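# Move bolts and batteries into the red tote

## Task

Get every bolt and every battery into the red tote, and make sure that at the end the tote holds nothing else apart from whatever was already in it at the start.

## Robot and tools

Robot: two arms, left_arm and right_arm, each ending in a five-finger hand (the left hand mirrors the right). Bases sit near (-0.016, +0.358, -0.001) m and (-0.029, -0.255, -0.002) m. A post stands behind the arms. Loose objects may get nudged now and then. Anything that leaves the table, or is set down off it, fails the job.

Frames: the scene frame has its origin at table-top height midway between the nominal bases, +z up, +x out over the table, and left_arm on the +y side. Image left and right do not match arm names. Reported positions (metres) and quaternions (wxyz) are in the scene frame. Pose offsets you send are expressed along the current Hand target's own axes. The hand point is a spot 0.05 m in front of the palm and 0.15 m out from the wrist face; its +z runs along the straight fingers, +y out of the palm, +x across the palm (away from the thumb on the right hand, toward it on the left). Straight fingers extend 0.06-0.07 m past it along +z and sit 0.06 m behind it along -y. A wrist bracket on the little-finger side can strike things.

A row is 28 numbers, all in [-1, 1], always for both arms: left dx, dy, dz, rx, ry, rz, then left little, ring, middle, index, thumb_bend, thumb_turn, force_limit, speed; then the same fourteen for the right arm. The six pose numbers are an offset from that arm's Hand target as it stood when the action or move began, not a place; 1.0 equals 0.6 m of travel or 180 degrees of turn, and rx, ry, rz form one rotation vector. Every row in a list counts from the same start, and repeating an offset in a new call moves the arm further. Six zeros asks nothing new of that arm. The hand numbers are absolute targets: for fingers and thumb_bend +1 is straight and -1 curled; for thumb_turn +1 is beside the palm and -1 across in front of it. force_limit runs from about 0 N at -1 to 10 N at +1 (15 N for the two thumb motors); speed rises from near zero at -1 to full at +0.48 and stays full above. There is no 'leave as is' value: to keep a hand unchanged, resend the eight numbers last executed for it (or, if none yet, its hand_measured six plus hand_force_limit and hand_speed). For a gentle grip close with speed at -0.94 or below.

Tools:
- execute_actions(actions, cameras): actions is a list of actions; each action is up to 15 rows, one per 1/30 s step, with the final row held through step 15. cameras picks views; an empty actions list returns all images by default.
- move(target, speed, blend, blocking, cameras): target is one 28-number row or a list of up to 15 rows, every row an offset from the Hand targets at the start of the move. speed is path top speed in m/s, 0.002 to 4.3 (default 0.25), one value or one per target. blend in metres rounds corners of a list (0 means stop at each). blocking=false returns after about 0.5 s while the move continues. Paths are straight, do not avoid obstacles, and all stop after 10 s.
- wait(seconds): 0 to 3600, sends nothing new.
- stop(): brakes a running move.
- zoom_image(camera, region): camera is cam_high, cam_low, cam_left_wrist or cam_right_wrist; region [x0, y0, x1, y1] in pixels, at most 504 by 504, from the latest image.
- show_instructions(): shows the reference pages.
- finished_scene(scene=1): ends the scene for good.

Cameras: cam_high, cam_low, cam_left_wrist, cam_right_wrist, each 896x504; calibration is given per camera, and wrist camera poses follow their arms.

Results: per arm, end_effector_position and end_effector_quat_wxyz of the hand point, Hand target (the last commanded pose after clipping, from which the next offsets count), joint data, and for each hand hand_measured, hand_stopped_by (moving, target, force, stalled, fault) and hand_load_n, listed in the same motor order as the row. A move adds a 'move:' line reporting done, off_target, moving, held or fault plus any limits (paced = pose clipped, held = steps withheld). A dropped grip shows as hand_load_n falling near 0.

Behaviour to expect: the arm tracks loosely and often rests 1-3 cm (sometimes 5 cm) below or short of its command; if so, send the remaining gap as an offset. Orientation commands are clipped to within 40 degrees of the current one per step. A wrist near the waist axis, or a path past the arm's own base, can swing the arm suddenly. A blocked arm keeps pressing until told to back off past its hand point.

Gripping: with thumb_turn fully in, the hand can wrap objects about 0.035-0.065 m thick, handles down to about 0.025 m, and pinch light objects up to about 0.08 m between thumb tip and index pad. A motor moves only when its target changes by 0.002 or more, then locks on arrival or at force_limit. To grip harder, raise force_limit and send a more closed target; to loosen, send a more open one.

Avoid: dropping or releasing parts while they move, letting anything fall, slamming or hard pushes against fixed or heavy items, excess force on fingers (including heavy or fast-swung loads), any contact between the two arms or hands, and long stretched or straining holds that overheat motors (at 100 °C an arm goes limp for 30-60 s). Leave the tote with only its original contents plus the bolts and batteries.

Each tool is called after "Request:" as name(argument=value, ...) on one line, values as JSON.

Reference images:

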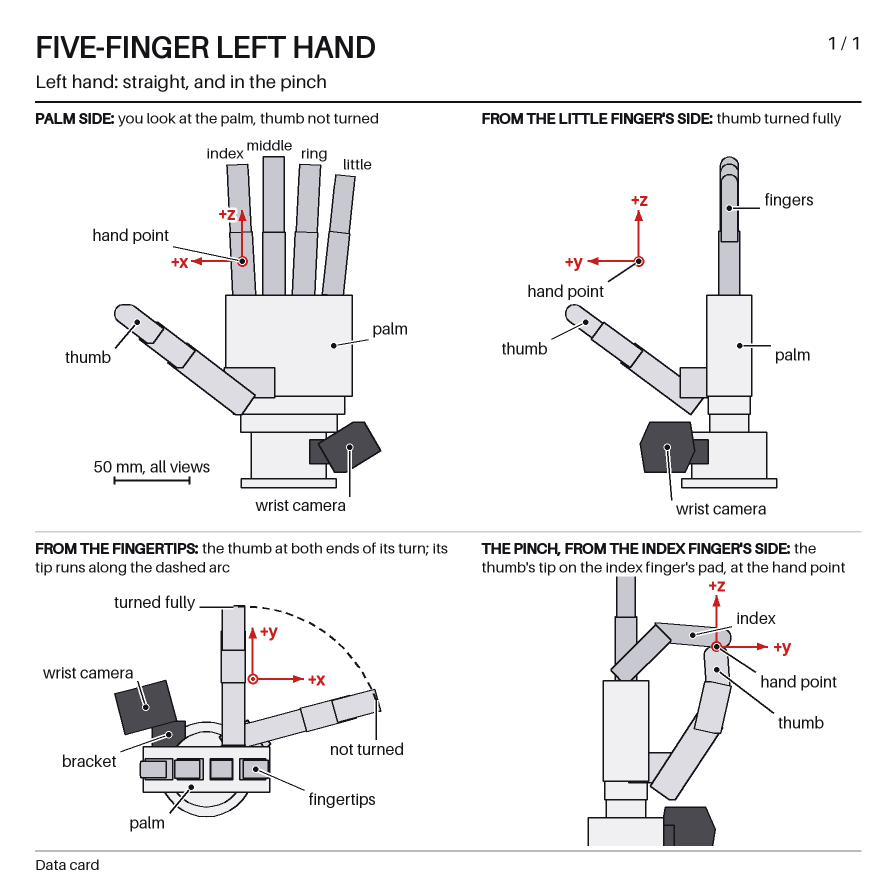

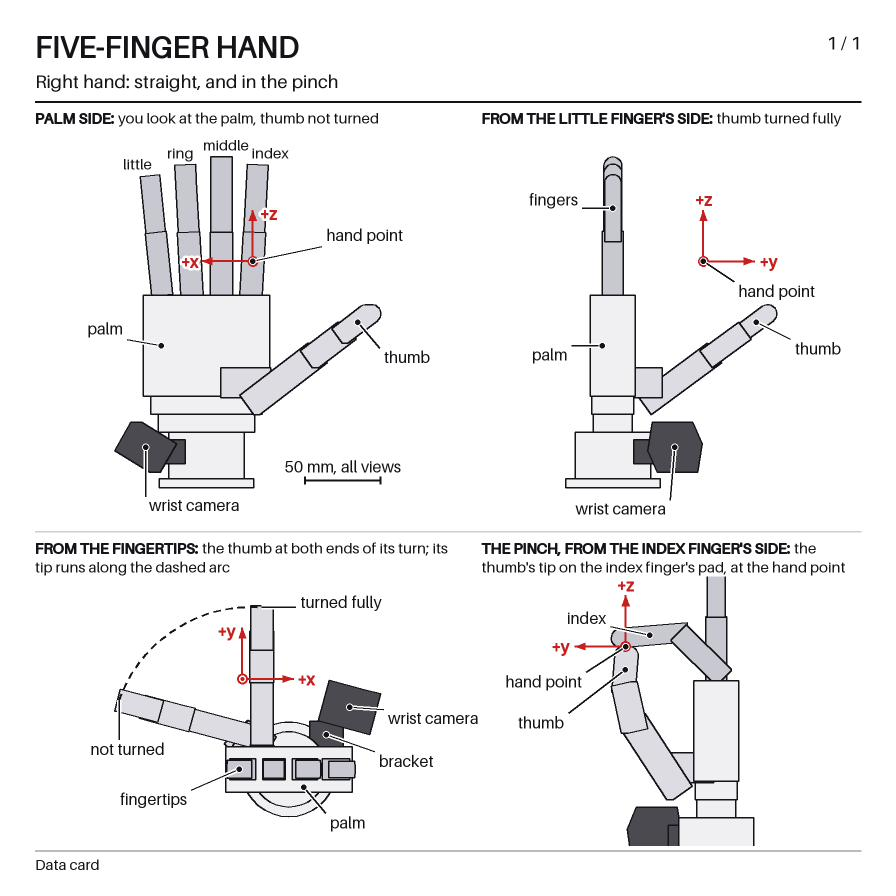

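## Session

Request:
execute_actions(actions=[])

Scene clock: 0.00 s.
left_arm: end_effector_position=(+0.6761, +0.1000, +0.1292) hand_measured=(+1.000, +1.000, +1.000, +1.000, +1.000, +1.000) hand_load_n=(+0.0, +0.0, +0.0, +0.0, +0.0, +0.0) hand_stopped_by=(target, target, target, target, target, target) hand_force_limit=0.00 hand_speed=-0.80 end_effector_quat_wxyz=(+0.105, +0.993, -0.047, -0.017) | right_arm: end_effector_position=(+0.1052, +0.0107, +0.3724) hand_measured=(+1.000, +1.000, +1.000, +1.000, +1.000, +1.000) hand_load_n=(+0.0, +0.0, +0.0, -0.5, +0.0, +0.0) hand_stopped_by=(target, target, target, target, target, target) hand_force_limit=0.00 hand_speed=-0.80 end_effector_quat_wxyz=(-0.268, +0.784, +0.451, +0.331)
Joint positions: left_arm=[-0.188 2.241 2.234 -1.558 0.213 -1.704] | right_arm=[1.32 0.675 1.096 -1.117 0.114 -1.318]
Joint velocities: within noise
Joint torques (N m): no reading
Motor temperatures (°C): left_arm=[25 30 28 26 27 27] | right_arm=[29 30 27 27 30 26]
Heat: left arm: hottest shoulder 30 °C; right arm: hottest shoulder 30 °C.
Hand target: left_arm +0.6821, +0.0987, +0.1483; +0.108, +0.993, -0.049, +0.002 | right_arm +0.1057, +0.0130, +0.3878; -0.279, +0.779, +0.446, +0.342

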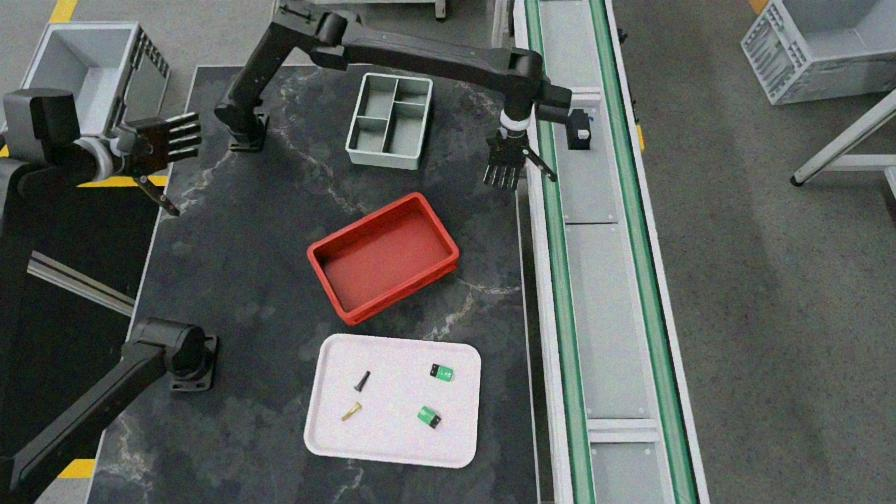

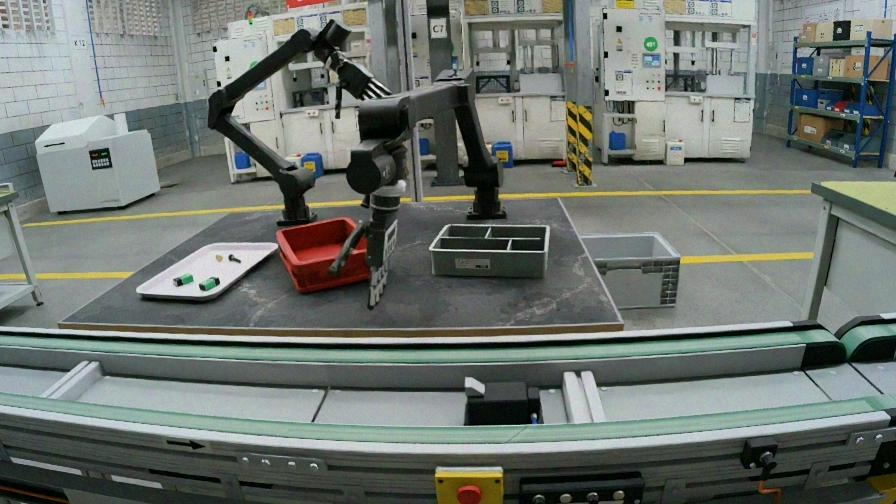

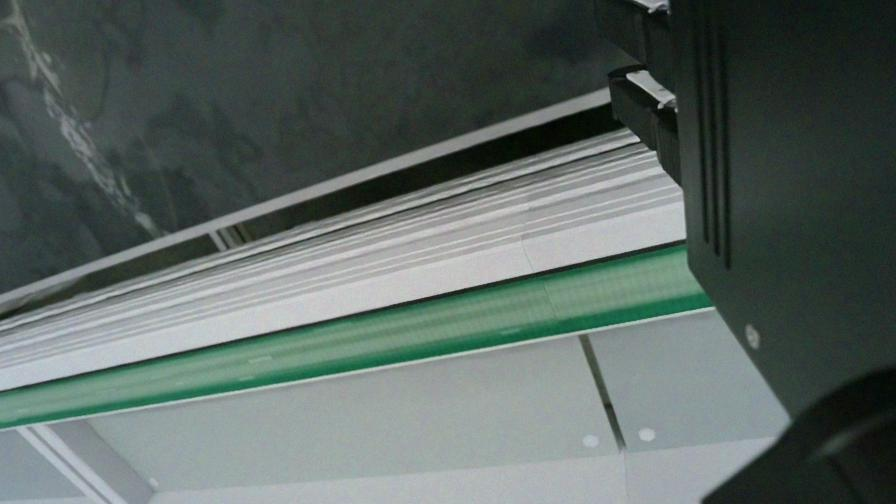

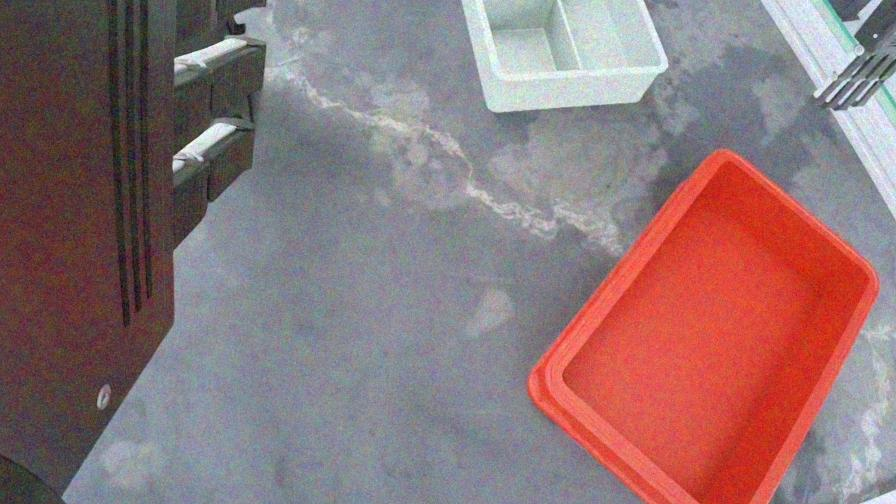

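Request:
zoom_image(camera="cam_high", region=[290, 320, 500, 480])

Request:
zoom_image(camera="cam_low", region=[130, 200, 390, 320])

Scaled by 2.400.

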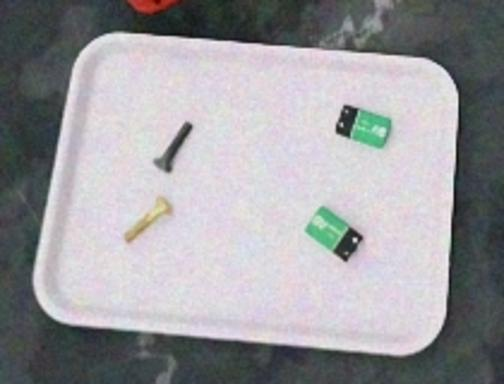

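Scaled by 1.938.

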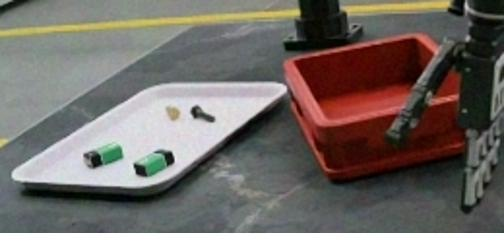

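Request:
zoom_image(camera="cam_low", region=[260, 200, 420, 310])

Request:
zoom_image(camera="cam_high", region=[290, 180, 480, 340])

Request:
zoom_image(camera="cam_high", region=[330, 60, 450, 180])

Scaled by 3.150.

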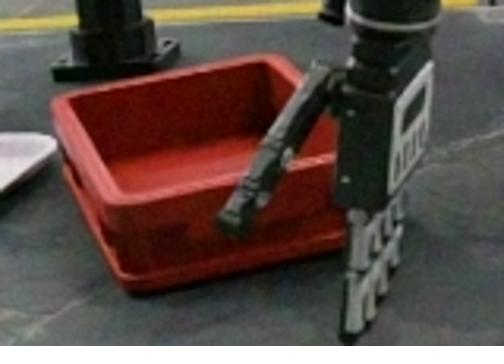

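Scaled by 2.653.

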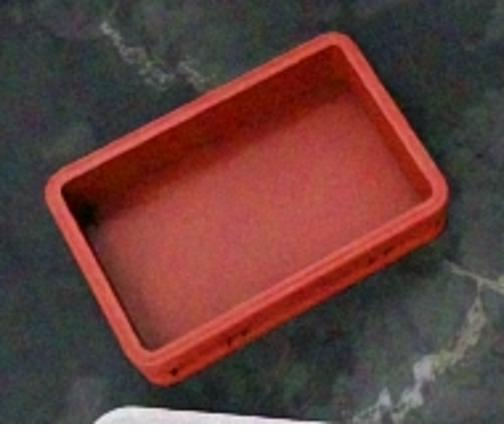

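Scaled by 4.200.

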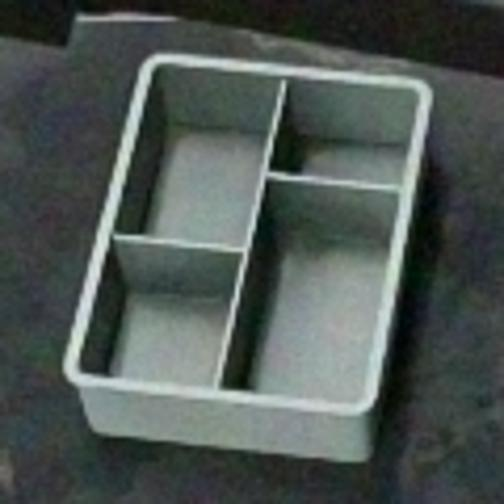

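Request:
move(target=[0,0,0,0,0,0,1,1,1,1,1,1,0,-0.8,-0.2714,0.7862,-0.1364,-0.059,0.0944,0.5164,-0.9,-0.9,0.3,0.3,0.6,-1,-0.2,-0.2], speed=0.3, cameras=["all"])

Scene clock: 108.67 s.
left_arm: end_effector_position=(+0.6761, +0.1000, +0.1292) hand_measured=(+1.000, +1.000, +1.000, +1.000, +1.000, +1.000) hand_load_n=(+0.0, +0.0, +0.5, +0.0, +0.0, +0.0) hand_stopped_by=(target, target, target, target, target, target) hand_force_limit=0.00 hand_speed=-0.80 end_effector_quat_wxyz=(+0.105, +0.993, -0.047, -0.017) | right_arm: end_effector_position=(+0.4238, -0.3315, +0.2269) hand_measured=(-0.900, -0.900, +0.300, +1.000, +0.600, -1.000) hand_load_n=(+0.0, +0.0, +0.0, +0.0, +0.0, +0.0) hand_stopped_by=(target, target, target, fault, target, target) hand_force_limit=-0.20 hand_speed=-0.20 end_effector_quat_wxyz=(-0.432, +0.826, -0.334, +0.141)
Joint positions: left_arm=[-0.188 2.241 2.234 -1.558 0.213 -1.704] | right_arm=[-0.478 1.447 1.302 -1.096 -0.902 -1.091]
Joint torques (N m): left_arm=[-0.91 -23.06 8.4 0.53 0.2 0] | right_arm=[-0.85 -8.41 14.24 1.47 -0.54 0.24]
Motor temperatures (°C): left_arm=[25 38 34 26 26 27] | right_arm=[29 29 35 27 29 26]
Heat: left arm: hottest shoulder 38 °C; right arm: hottest elbow 35 °C.
Hand target: left_arm +0.6821, +0.0987, +0.1483; +0.108, +0.993, -0.049, +0.002 | right_arm +0.4404, -0.3402, +0.2497; -0.429, +0.825, -0.325, +0.169
Off the commanded pose: left_arm 0.020 m, 2 deg | right_arm 0.029 m, 3 deg.
move: off_target (right_arm)
cam_right_wrist: T_world_to_cam=[[-0.27164, -0.57366, -0.77274, 0.09621], [-0.96111, 0.20319, 0.18701, 0.43503], [0.04974, 0.79349, -0.60654, 0.49383]] pos_world=[0.41969, -0.42506, 0.29252]

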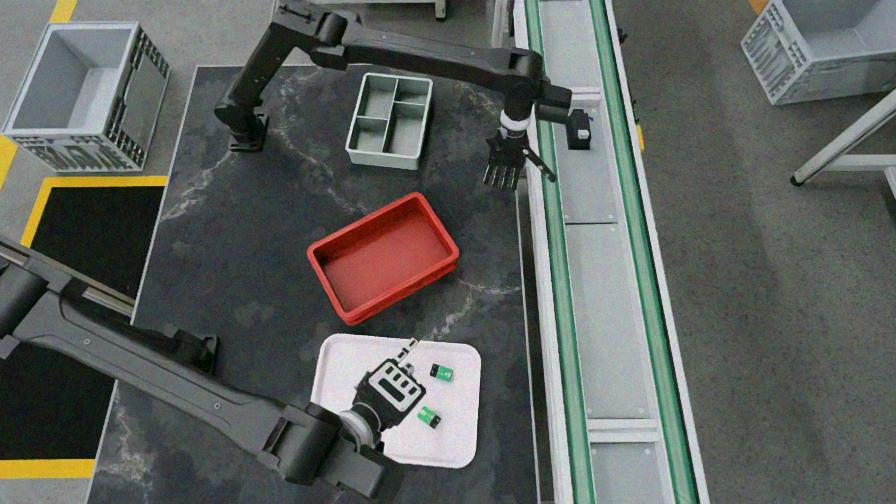

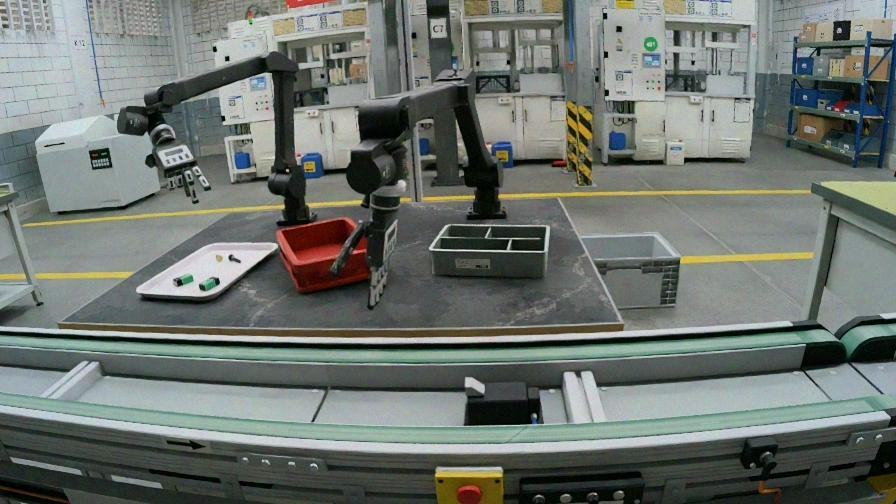

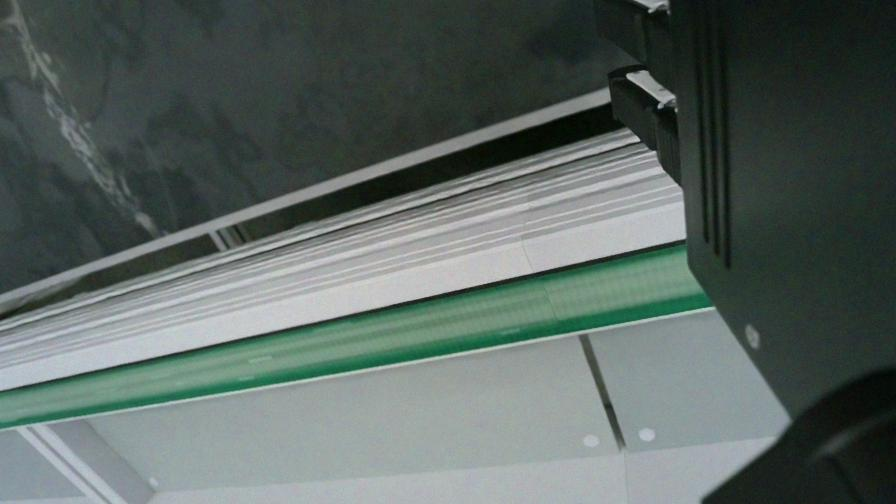

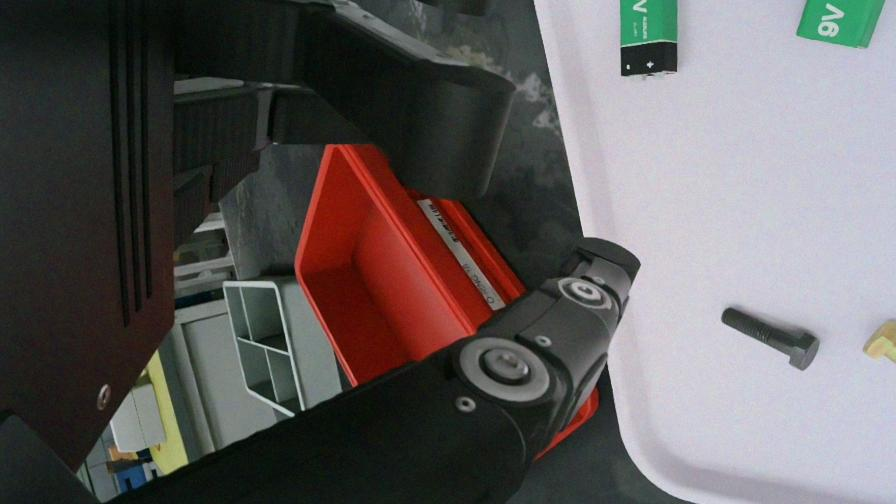

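Request:
zoom_image(camera="cam_high", region=[330, 320, 490, 480])

Request:
zoom_image(camera="cam_low", region=[110, 90, 250, 310])

Scaled by 3.150.

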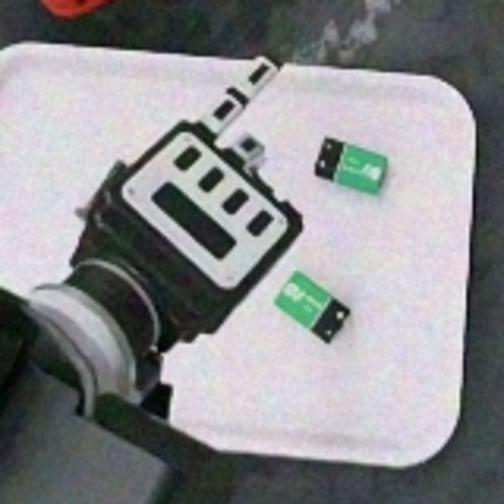

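Scaled by 2.291.

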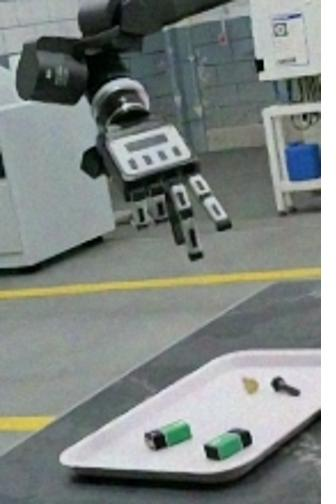

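Request:
move(target=[0,0,0,0,0,0,1,1,1,1,1,1,0,-0.8,0.1013,0.111,0.0942,0,-0.0728,-0.051,1,1,0.3,0.3,0.6,-1,-0.2,-0.2], speed=0.2, cameras=["cam_high","cam_right_wrist"])

Scene clock: 162.13 s.
left_arm: end_effector_position=(+0.6761, +0.1000, +0.1292) hand_measured=(+1.000, +1.000, +1.000, +1.000, +1.000, +1.000) hand_load_n=(+0.0, +0.0, +0.0, +0.0, +0.0, +0.0) hand_stopped_by=(target, target, target, target, target, target) hand_force_limit=0.00 hand_speed=-0.80 end_effector_quat_wxyz=(+0.105, +0.993, -0.047, -0.017) | right_arm: end_effector_position=(+0.4768, -0.3653, +0.1482) hand_measured=(+1.000, +1.000, +0.300, +1.000, +0.600, -1.000) hand_load_n=(+0.0, +0.0, +0.0, +0.0, +0.0, +0.0) hand_stopped_by=(target, target, target, fault, target, target) hand_force_limit=-0.20 hand_speed=-0.20 end_effector_quat_wxyz=(-0.451, +0.861, -0.218, +0.088)
Joint positions: left_arm=[-0.188 2.241 2.234 -1.558 0.213 -1.704] | right_arm=[-0.485 1.795 1.528 -1.326 -0.954 -1.542]
Joint torques (N m): left_arm=[-0.85 -23.06 8.4 0.54 0.21 0] | right_arm=[-1.2 -11.4 13.04 -0.05 -0.95 -0.02]
Heat: left arm: hottest shoulder 39 °C; right arm: hottest elbow 38 °C.
Hand target: left_arm +0.6821, +0.0987, +0.1483; +0.108, +0.993, -0.049, +0.002 | right_arm +0.4903, -0.3757, +0.1628; -0.449, +0.863, -0.207, +0.108
Off the commanded pose: left_arm 0.020 m, 2 deg | right_arm 0.022 m, 3 deg.
move: off_target (right_arm)
cam_right_wrist: T_world_to_cam=[[-0.10101, -0.6211, -0.77719, -0.0676], [-0.98303, -0.05791, 0.17404, 0.42452], [-0.1531, 0.78159, -0.60472, 0.56235]] pos_world=[0.49658, -0.45693, 0.21364]

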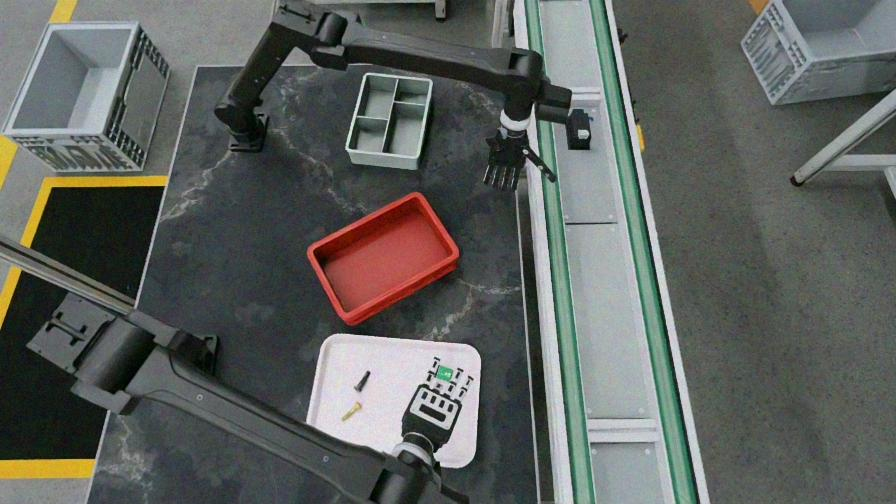

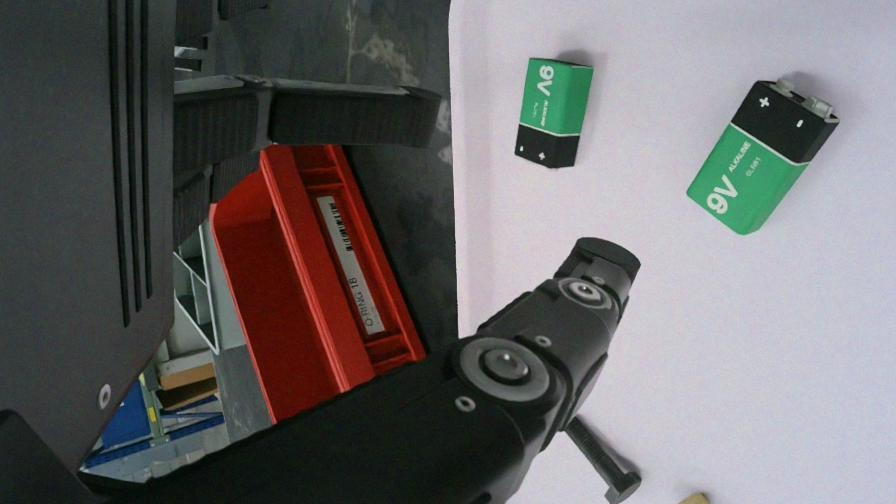

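Request:
move(target=[0,0,0,0,0,0,1,1,1,1,1,1,0,-0.8,0.0023,0.1113,0.068,0,0,0,1,1,0.3,0.3,0.56,-1,-0.2,-0.2], speed=0.15, cameras=["cam_high","cam_low","cam_right_wrist"])

Scene clock: 178.57 s.
left_arm: end_effector_position=(+0.6761, +0.1000, +0.1292) hand_measured=(+1.000, +1.000, +1.000, +1.000, +1.000, +1.000) hand_load_n=(+0.0, +0.0, -0.5, +0.0, +0.0, +0.0) hand_stopped_by=(target, target, target, target, target, target) hand_force_limit=0.00 hand_speed=-0.80 end_effector_quat_wxyz=(+0.105, +0.993, -0.047, -0.017) | right_arm: end_effector_position=(+0.4853, -0.3747, +0.0826) hand_measured=(+1.000, +1.000, +0.300, +1.000, +0.560, -1.000) hand_load_n=(+0.0, +0.0, +0.0, +0.0, +0.0, +0.0) hand_stopped_by=(target, target, target, fault, target, target) hand_force_limit=-0.20 hand_speed=-0.20 end_effector_quat_wxyz=(-0.450, +0.862, -0.214, +0.095)
Joint positions: left_arm=[-0.188 2.241 2.234 -1.558 0.213 -1.704] | right_arm=[-0.494 1.874 1.463 -1.179 -0.955 -1.559]
Joint torques (N m): left_arm=[-0.91 -23.06 8.42 0.54 0.2 0] | right_arm=[-1.32 -12.45 8.25 0.85 -0.9 -0.03]
Heat: left arm: hottest shoulder 39 °C; right arm: hottest elbow 38 °C.
Hand target: left_arm +0.6821, +0.0987, +0.1483; +0.108, +0.993, -0.049, +0.002 | right_arm +0.4892, -0.3807, +0.0846; -0.449, +0.863, -0.207, +0.108
Off the commanded pose: left_arm 0.020 m, 2 deg | right_arm 0.007 m, 2 deg.
move: done
cam_right_wrist: T_world_to_cam=[[-0.08875, -0.62575, -0.77496, -0.1314], [-0.98546, -0.05801, 0.1597, 0.44607], [-0.14489, 0.77786, -0.6115, 0.52643]] pos_world=[0.5042, -0.46584, 0.14885]

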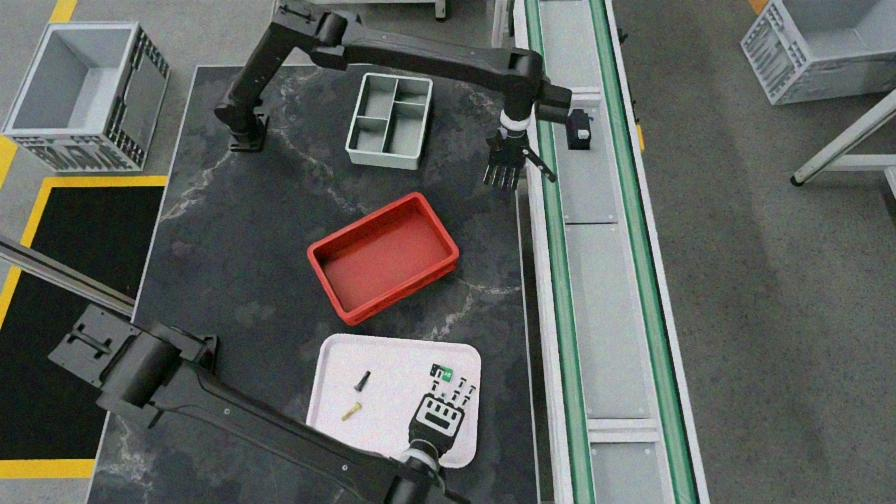

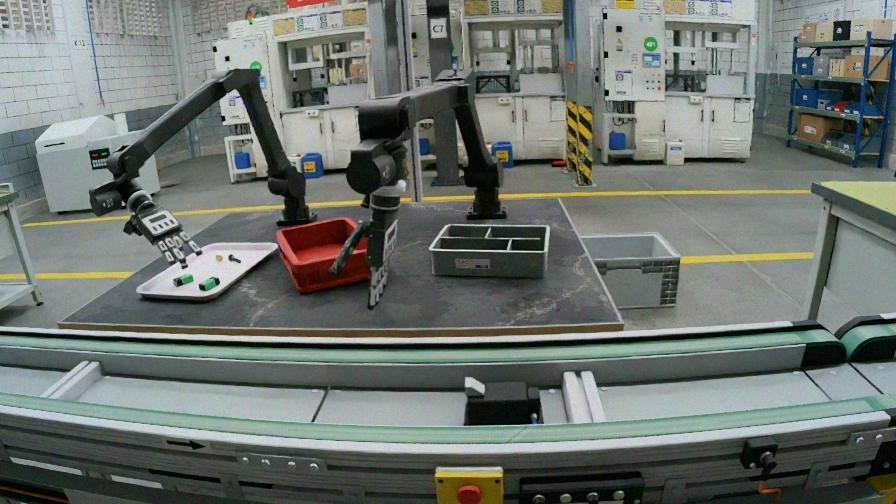

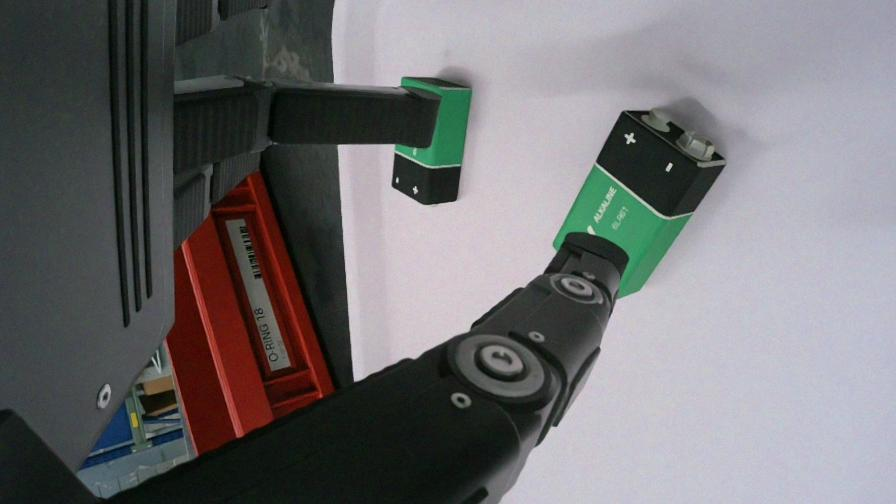

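Request:
move(target=[0,0,0,0,0,0,1,1,1,1,1,1,0,-0.8,-0.017,0.0505,0.0227,0,-0.0182,-0.0128,1,1,0.3,0.3,0.56,-1,-0.2,-0.2], speed=0.08, cameras=["cam_low","cam_right_wrist"])

Scene clock: 199.70 s.
left_arm: end_effector_position=(+0.6761, +0.1000, +0.1292) hand_measured=(+1.000, +1.000, +1.000, +1.000, +1.000, +1.000) hand_load_n=(+0.0, +0.0, +0.0, +0.0, +0.0, +0.0) hand_stopped_by=(target, target, target, target, target, target) hand_force_limit=0.00 hand_speed=-0.80 end_effector_quat_wxyz=(+0.105, +0.993, -0.047, -0.017) | right_arm: end_effector_position=(+0.4790, -0.3776, +0.0532) hand_measured=(+1.000, +1.000, +0.300, +1.000, +0.560, -1.000) hand_load_n=(+0.0, +0.0, +0.0, +0.0, +0.5, +0.0) hand_stopped_by=(target, target, target, fault, target, target) hand_force_limit=-0.20 hand_speed=-0.20 end_effector_quat_wxyz=(-0.452, +0.869, -0.177, +0.092)
Joint positions: left_arm=[-0.188 2.241 2.234 -1.558 0.213 -1.704] | right_arm=[-0.5 1.92 1.448 -1.198 -0.955 -1.691]
Joint torques (N m): left_arm=[-0.91 -23.06 8.4 0.54 0.2 0] | right_arm=[-1.26 -12.57 7.86 -0.16 -0.74 -0.04]
Heat: left arm: hottest shoulder 40 °C; right arm: hottest elbow 37 °C.
Hand target: left_arm +0.6821, +0.0987, +0.1483; +0.108, +0.993, -0.049, +0.002 | right_arm +0.4773, -0.3816, +0.0520; -0.452, +0.869, -0.177, +0.092
Off the commanded pose: left_arm 0.020 m, 2 deg | right_arm 0.005 m, 0 deg.
move: done
cam_right_wrist: T_world_to_cam=[[-0.02361, -0.63647, -0.77094, -0.19212], [-0.9831, -0.12524, 0.13351, 0.41938], [-0.18153, 0.76106, -0.62276, 0.52167]] pos_world=[0.50246, -0.46677, 0.12077]

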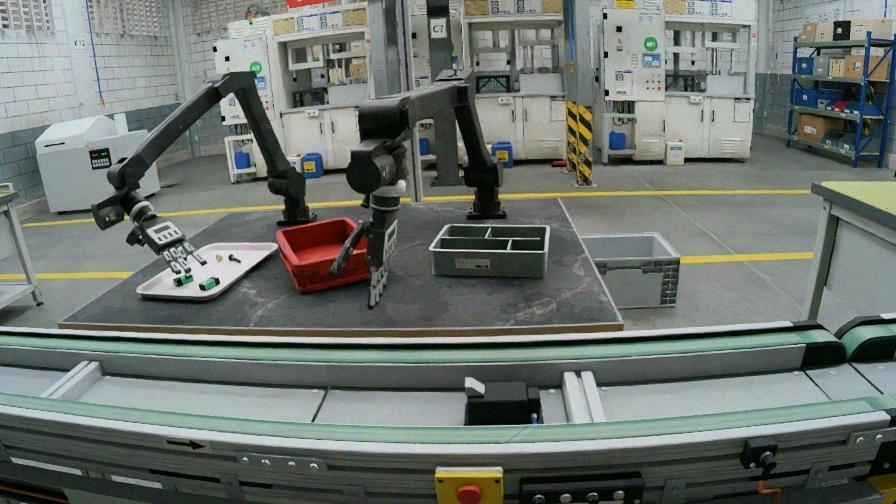

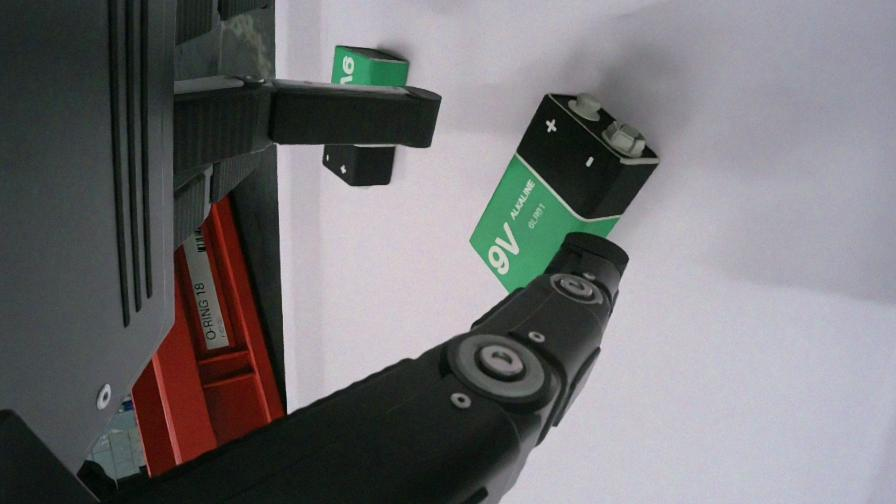

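Request:
zoom_image(camera="cam_right_wrist", region=[420, 60, 720, 320])

Scaled by 1.680.

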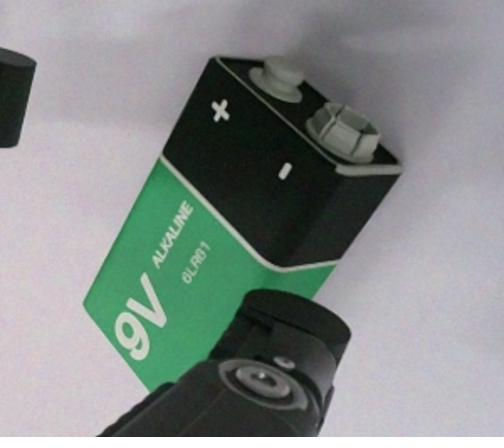

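Request:
move(target=[0,0,0,0,0,0,1,1,1,1,1,1,0,-0.8,-0.0163,0.023,0.0282,0,0,0,1,1,0.3,0.3,0.56,-1,-0.2,-0.2], speed=0.06, cameras=["cam_high","cam_right_wrist"])

Scene clock: 221.00 s.
left_arm: end_effector_position=(+0.6761, +0.1000, +0.1292) hand_measured=(+1.000, +1.000, +1.000, +1.000, +1.000, +1.000) hand_load_n=(+0.0, +0.0, +0.0, +0.0, +0.0, +0.0) hand_stopped_by=(target, target, target, target, target, target) hand_force_limit=0.00 hand_speed=-0.80 end_effector_quat_wxyz=(+0.105, +0.993, -0.047, -0.017) | right_arm: end_effector_position=(+0.4691, -0.3725, +0.0341) hand_measured=(+1.000, +1.000, +0.300, +1.000, +0.560, -1.000) hand_load_n=(+0.0, +0.0, +0.0, +0.0, +0.0, +0.0) hand_stopped_by=(target, target, target, fault, target, target) hand_force_limit=-0.20 hand_speed=-0.20 end_effector_quat_wxyz=(-0.452, +0.869, -0.178, +0.090)
Joint positions: left_arm=[-0.188 2.241 2.234 -1.558 0.213 -1.704] | right_arm=[-0.5 1.92 1.391 -1.144 -0.955 -1.691]
Joint torques (N m): left_arm=[-0.91 -23.06 8.39 0.54 0.2 0] | right_arm=[-0.79 -11.28 7.3 0.62 -0.77 0.12]
Heat: left arm: hottest shoulder 40 °C; right arm: hottest elbow 35 °C.
Hand target: left_arm +0.6821, +0.0987, +0.1483; +0.108, +0.993, -0.049, +0.002 | right_arm +0.4707, -0.3723, +0.0310; -0.452, +0.869, -0.177, +0.092
Off the commanded pose: left_arm 0.020 m, 2 deg | right_arm 0.004 m, 0 deg.
move: done
cam_right_wrist: T_world_to_cam=[[-0.02537, -0.63551, -0.77167, -0.20259], [-0.98274, -0.12564, 0.13578, 0.41235], [-0.18324, 0.7618, -0.62136, 0.50516]] pos_world=[0.49266, -0.46177, 0.10157]

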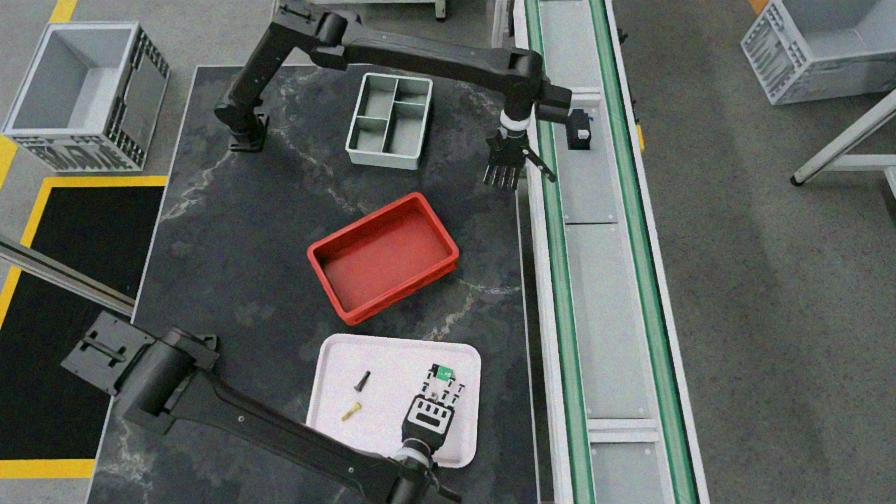

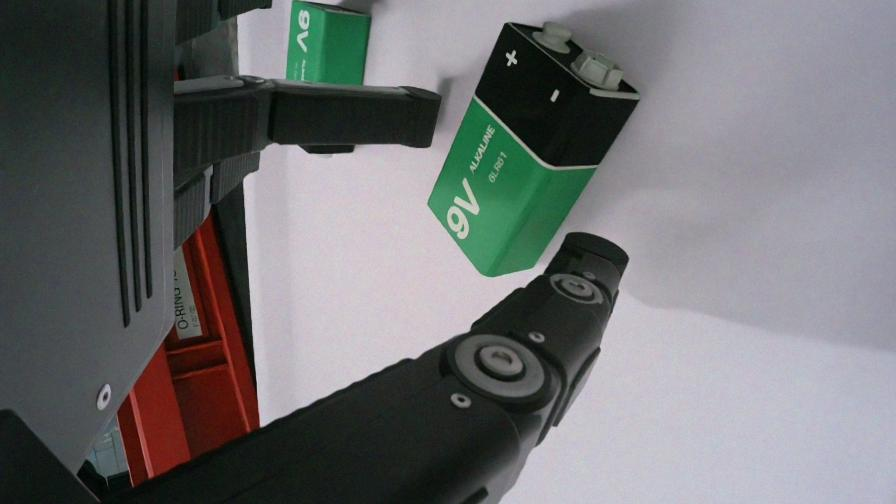

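Request:
move(target=[0,0,0,0,0,0,1,1,1,1,1,1,0,-0.8,0.0058,0.0137,0.0227,0,0,0,1,1,0.3,0.3,0.56,-1,-0.2,-0.2], speed=0.04, cameras=["cam_low","cam_right_wrist"])

Scene clock: 230.90 s.
left_arm: end_effector_position=(+0.6761, +0.1000, +0.1292) hand_measured=(+1.000, +1.000, +1.000, +1.000, +1.000, +1.000) hand_load_n=(+0.0, +0.0, +0.0, +0.0, +0.0, +0.0) hand_stopped_by=(target, target, target, target, target, target) hand_force_limit=0.00 hand_speed=-0.80 end_effector_quat_wxyz=(+0.105, +0.993, -0.047, -0.017) | right_arm: end_effector_position=(+0.4748, -0.3712, +0.0310) hand_measured=(+1.000, +1.000, +0.300, +1.000, +0.560, -1.000) hand_load_n=(+0.0, +0.0, -0.5, +0.0, +0.0, +0.0) hand_stopped_by=(target, target, target, fault, target, target) hand_force_limit=-0.20 hand_speed=-0.20 end_effector_quat_wxyz=(-0.454, +0.868, -0.178, +0.097)
Joint positions: left_arm=[-0.188 2.241 2.234 -1.558 0.213 -1.704] | right_arm=[-0.496 1.924 1.388 -1.111 -0.963 -1.672]
Joint torques (N m): left_arm=[-0.91 -23.06 8.42 0.53 0.21 0] | right_arm=[-0.03 -10.58 6.91 1.31 -0.53 0.13]
Heat: left arm: hottest shoulder 40 °C; right arm: hottest elbow 35 °C.
Hand target: left_arm +0.6821, +0.0987, +0.1483; +0.108, +0.993, -0.049, +0.002 | right_arm +0.4764, -0.3678, +0.0163; -0.452, +0.869, -0.177, +0.092
Off the commanded pose: left_arm 0.020 m, 2 deg | right_arm 0.015 m, 1 deg.
move: off_target (right_arm)
cam_right_wrist: T_world_to_cam=[[-0.0204, -0.6346, -0.77257, -0.20597], [-0.98514, -0.11907, 0.12381, 0.42242], [-0.17056, 0.76361, -0.62274, 0.49798]] pos_world=[0.49688, -0.46068, 0.09868]

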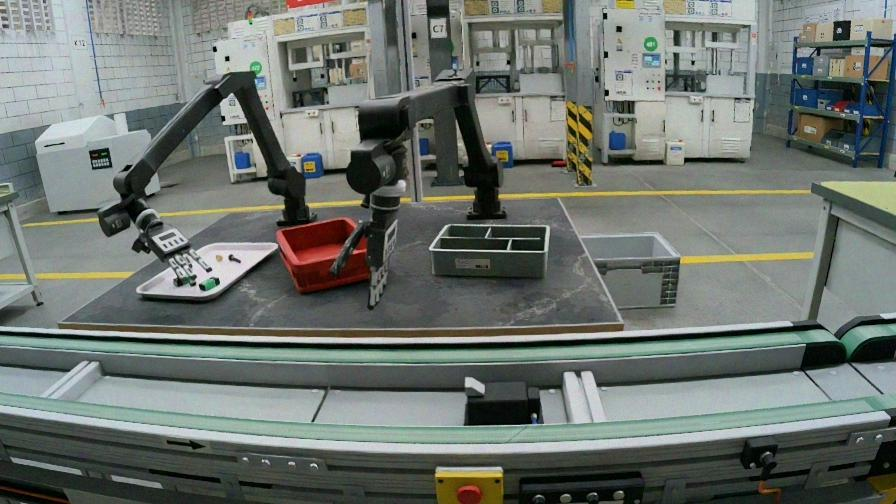

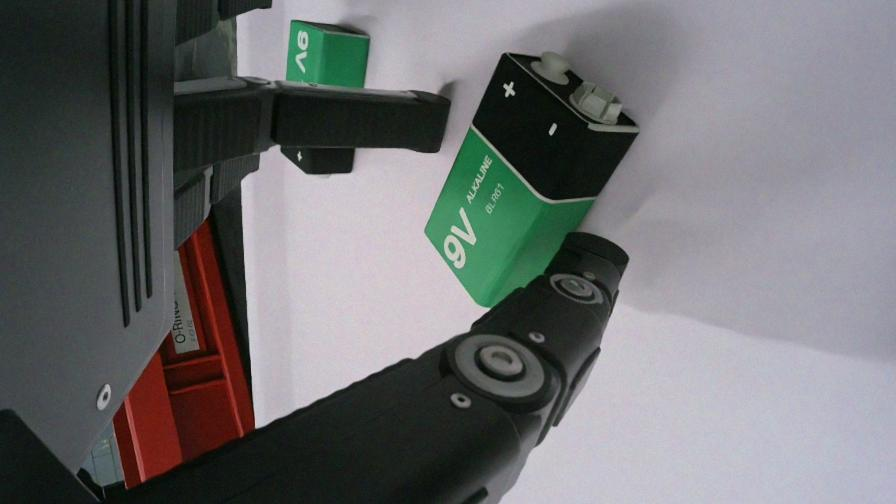

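Request:
zoom_image(camera="cam_low", region=[130, 210, 250, 310])

Request:
zoom_image(camera="cam_right_wrist", region=[280, 0, 720, 340])

Scaled by 4.200.

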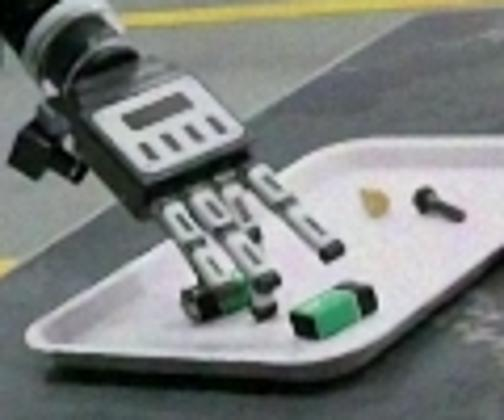

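Scaled by 1.145.

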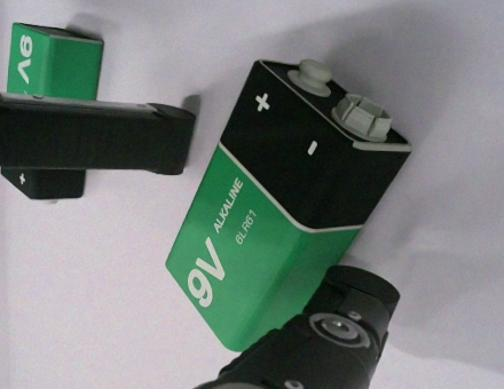

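Request:
move(target=[0,0,0,0,0,0,1,1,1,1,1,1,0,-0.8,0.0003,-0.0338,-0.0293,0.0556,0,0,1,1,0.2,0.3,0.5,-1,-0.2,-0.2], speed=0.06, cameras=["cam_low","cam_right_wrist"])

Scene clock: 262.03 s.
left_arm: end_effector_position=(+0.6761, +0.1000, +0.1292) hand_measured=(+1.000, +1.000, +1.000, +1.000, +1.000, +1.000) hand_load_n=(+0.0, +0.0, +0.0, +0.0, +0.0, +0.0) hand_stopped_by=(target, target, target, target, target, target) hand_force_limit=0.00 hand_speed=-0.80 end_effector_quat_wxyz=(+0.105, +0.993, -0.047, -0.017) | right_arm: end_effector_position=(+0.4626, -0.3600, +0.0366) hand_measured=(+1.000, +1.000, +0.200, +1.000, +0.500, -1.000) hand_load_n=(+0.0, +0.0, +0.0, +0.0, +0.0, +0.0) hand_stopped_by=(target, target, target, fault, target, target) hand_force_limit=-0.20 hand_speed=-0.20 end_effector_quat_wxyz=(-0.528, +0.826, -0.176, +0.093)
Joint positions: left_arm=[-0.188 2.241 2.234 -1.558 0.213 -1.704] | right_arm=[-0.532 1.964 1.388 -1.241 -1.116 -1.807]
Joint torques (N m): left_arm=[-0.91 -23.06 8.42 0.53 0.21 0] | right_arm=[-1.14 -11.52 10.8 -0.46 -1.01 -0.02]
Heat: left arm: hottest shoulder 40 °C; right arm: hottest elbow 33 °C.
Hand target: left_arm +0.6821, +0.0987, +0.1483; +0.108, +0.993, -0.049, +0.002 | right_arm +0.4754, -0.3704, +0.0431; -0.526, +0.826, -0.168, +0.107
Off the commanded pose: left_arm 0.020 m, 2 deg | right_arm 0.018 m, 2 deg.
move: off_target (right_arm)
cam_right_wrist: T_world_to_cam=[[0.00756, -0.49661, -0.86794, -0.15456], [-0.98724, -0.14178, 0.07252, 0.40583], [-0.15907, 0.85632, -0.49134, 0.51407]] pos_world=[0.48359, -0.45942, 0.089]

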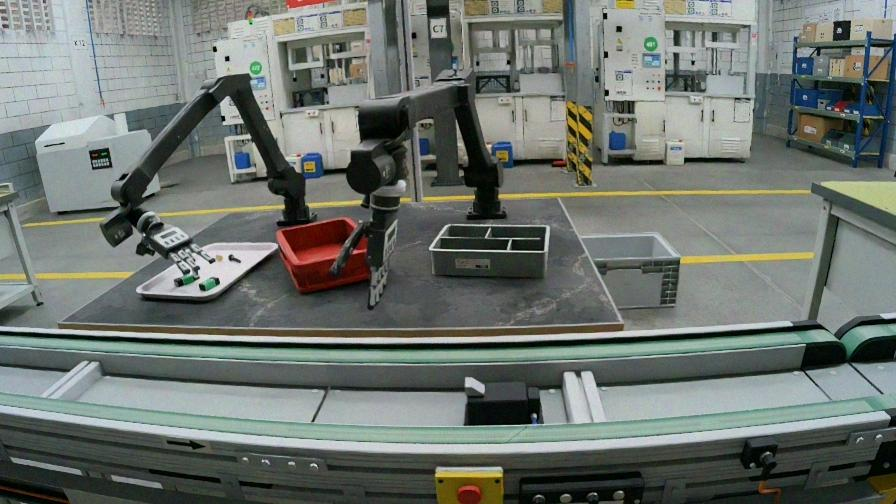

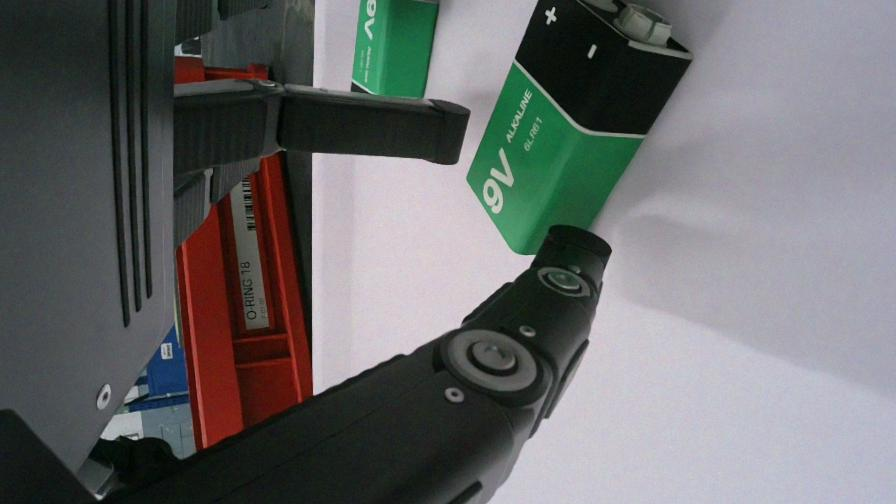

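Request:
move(target=[0,0,0,0,0,0,1,1,1,1,1,1,0,-0.8,-0.005,0.0172,0.0145,0,0,0,1,1,0.2,0.3,0.5,-1,-0.2,-0.2], speed=0.05, cameras=["cam_right_wrist"])

Scene clock: 278.17 s.
left_arm: end_effector_position=(+0.6761, +0.1000, +0.1292) hand_measured=(+1.000, +1.000, +1.000, +1.000, +1.000, +1.000) hand_load_n=(+0.0, +0.0, +0.0, +0.0, +0.0, +0.0) hand_stopped_by=(target, target, target, target, target, target) hand_force_limit=0.00 hand_speed=-0.80 end_effector_quat_wxyz=(+0.105, +0.993, -0.047, -0.017) | right_arm: end_effector_position=(+0.4657, -0.3615, +0.0299) hand_measured=(+1.000, +1.000, +0.200, +1.000, +0.500, -1.000) hand_load_n=(+0.0, +0.0, +0.0, +0.0, +0.0, +0.0) hand_stopped_by=(target, target, target, fault, target, target) hand_force_limit=-0.20 hand_speed=-0.20 end_effector_quat_wxyz=(-0.527, +0.826, -0.174, +0.097)
Joint positions: left_arm=[-0.188 2.241 2.234 -1.558 0.213 -1.704] | right_arm=[-0.532 1.976 1.388 -1.22 -1.118 -1.808]
Joint torques (N m): left_arm=[-0.85 -23.06 8.42 0.54 0.2 0] | right_arm=[-0.79 -11.4 8.61 0.54 -1 0.08]
Heat: left arm: hottest shoulder 40 °C; right arm: hottest elbow 34 °C.
Hand target: left_arm +0.6821, +0.0987, +0.1483; +0.108, +0.993, -0.049, +0.002 | right_arm +0.4741, -0.3661, +0.0301; -0.526, +0.827, -0.168, +0.107
Off the commanded pose: left_arm 0.020 m, 2 deg | right_arm 0.010 m, 1 deg.
move: done
cam_right_wrist: T_world_to_cam=[[0.01566, -0.49953, -0.86616, -0.16603], [-0.98787, -0.14155, 0.06378, 0.40971], [-0.15446, 0.85466, -0.49569, 0.50989]] pos_world=[0.4861, -0.46072, 0.08281]

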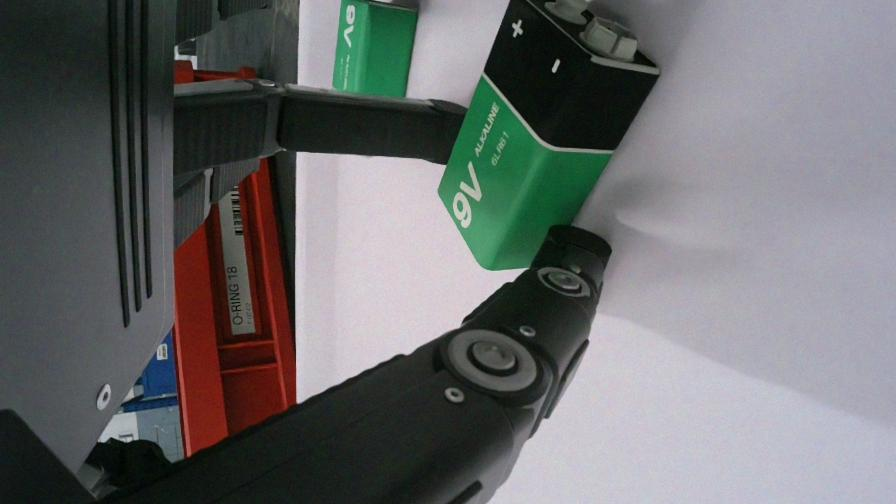

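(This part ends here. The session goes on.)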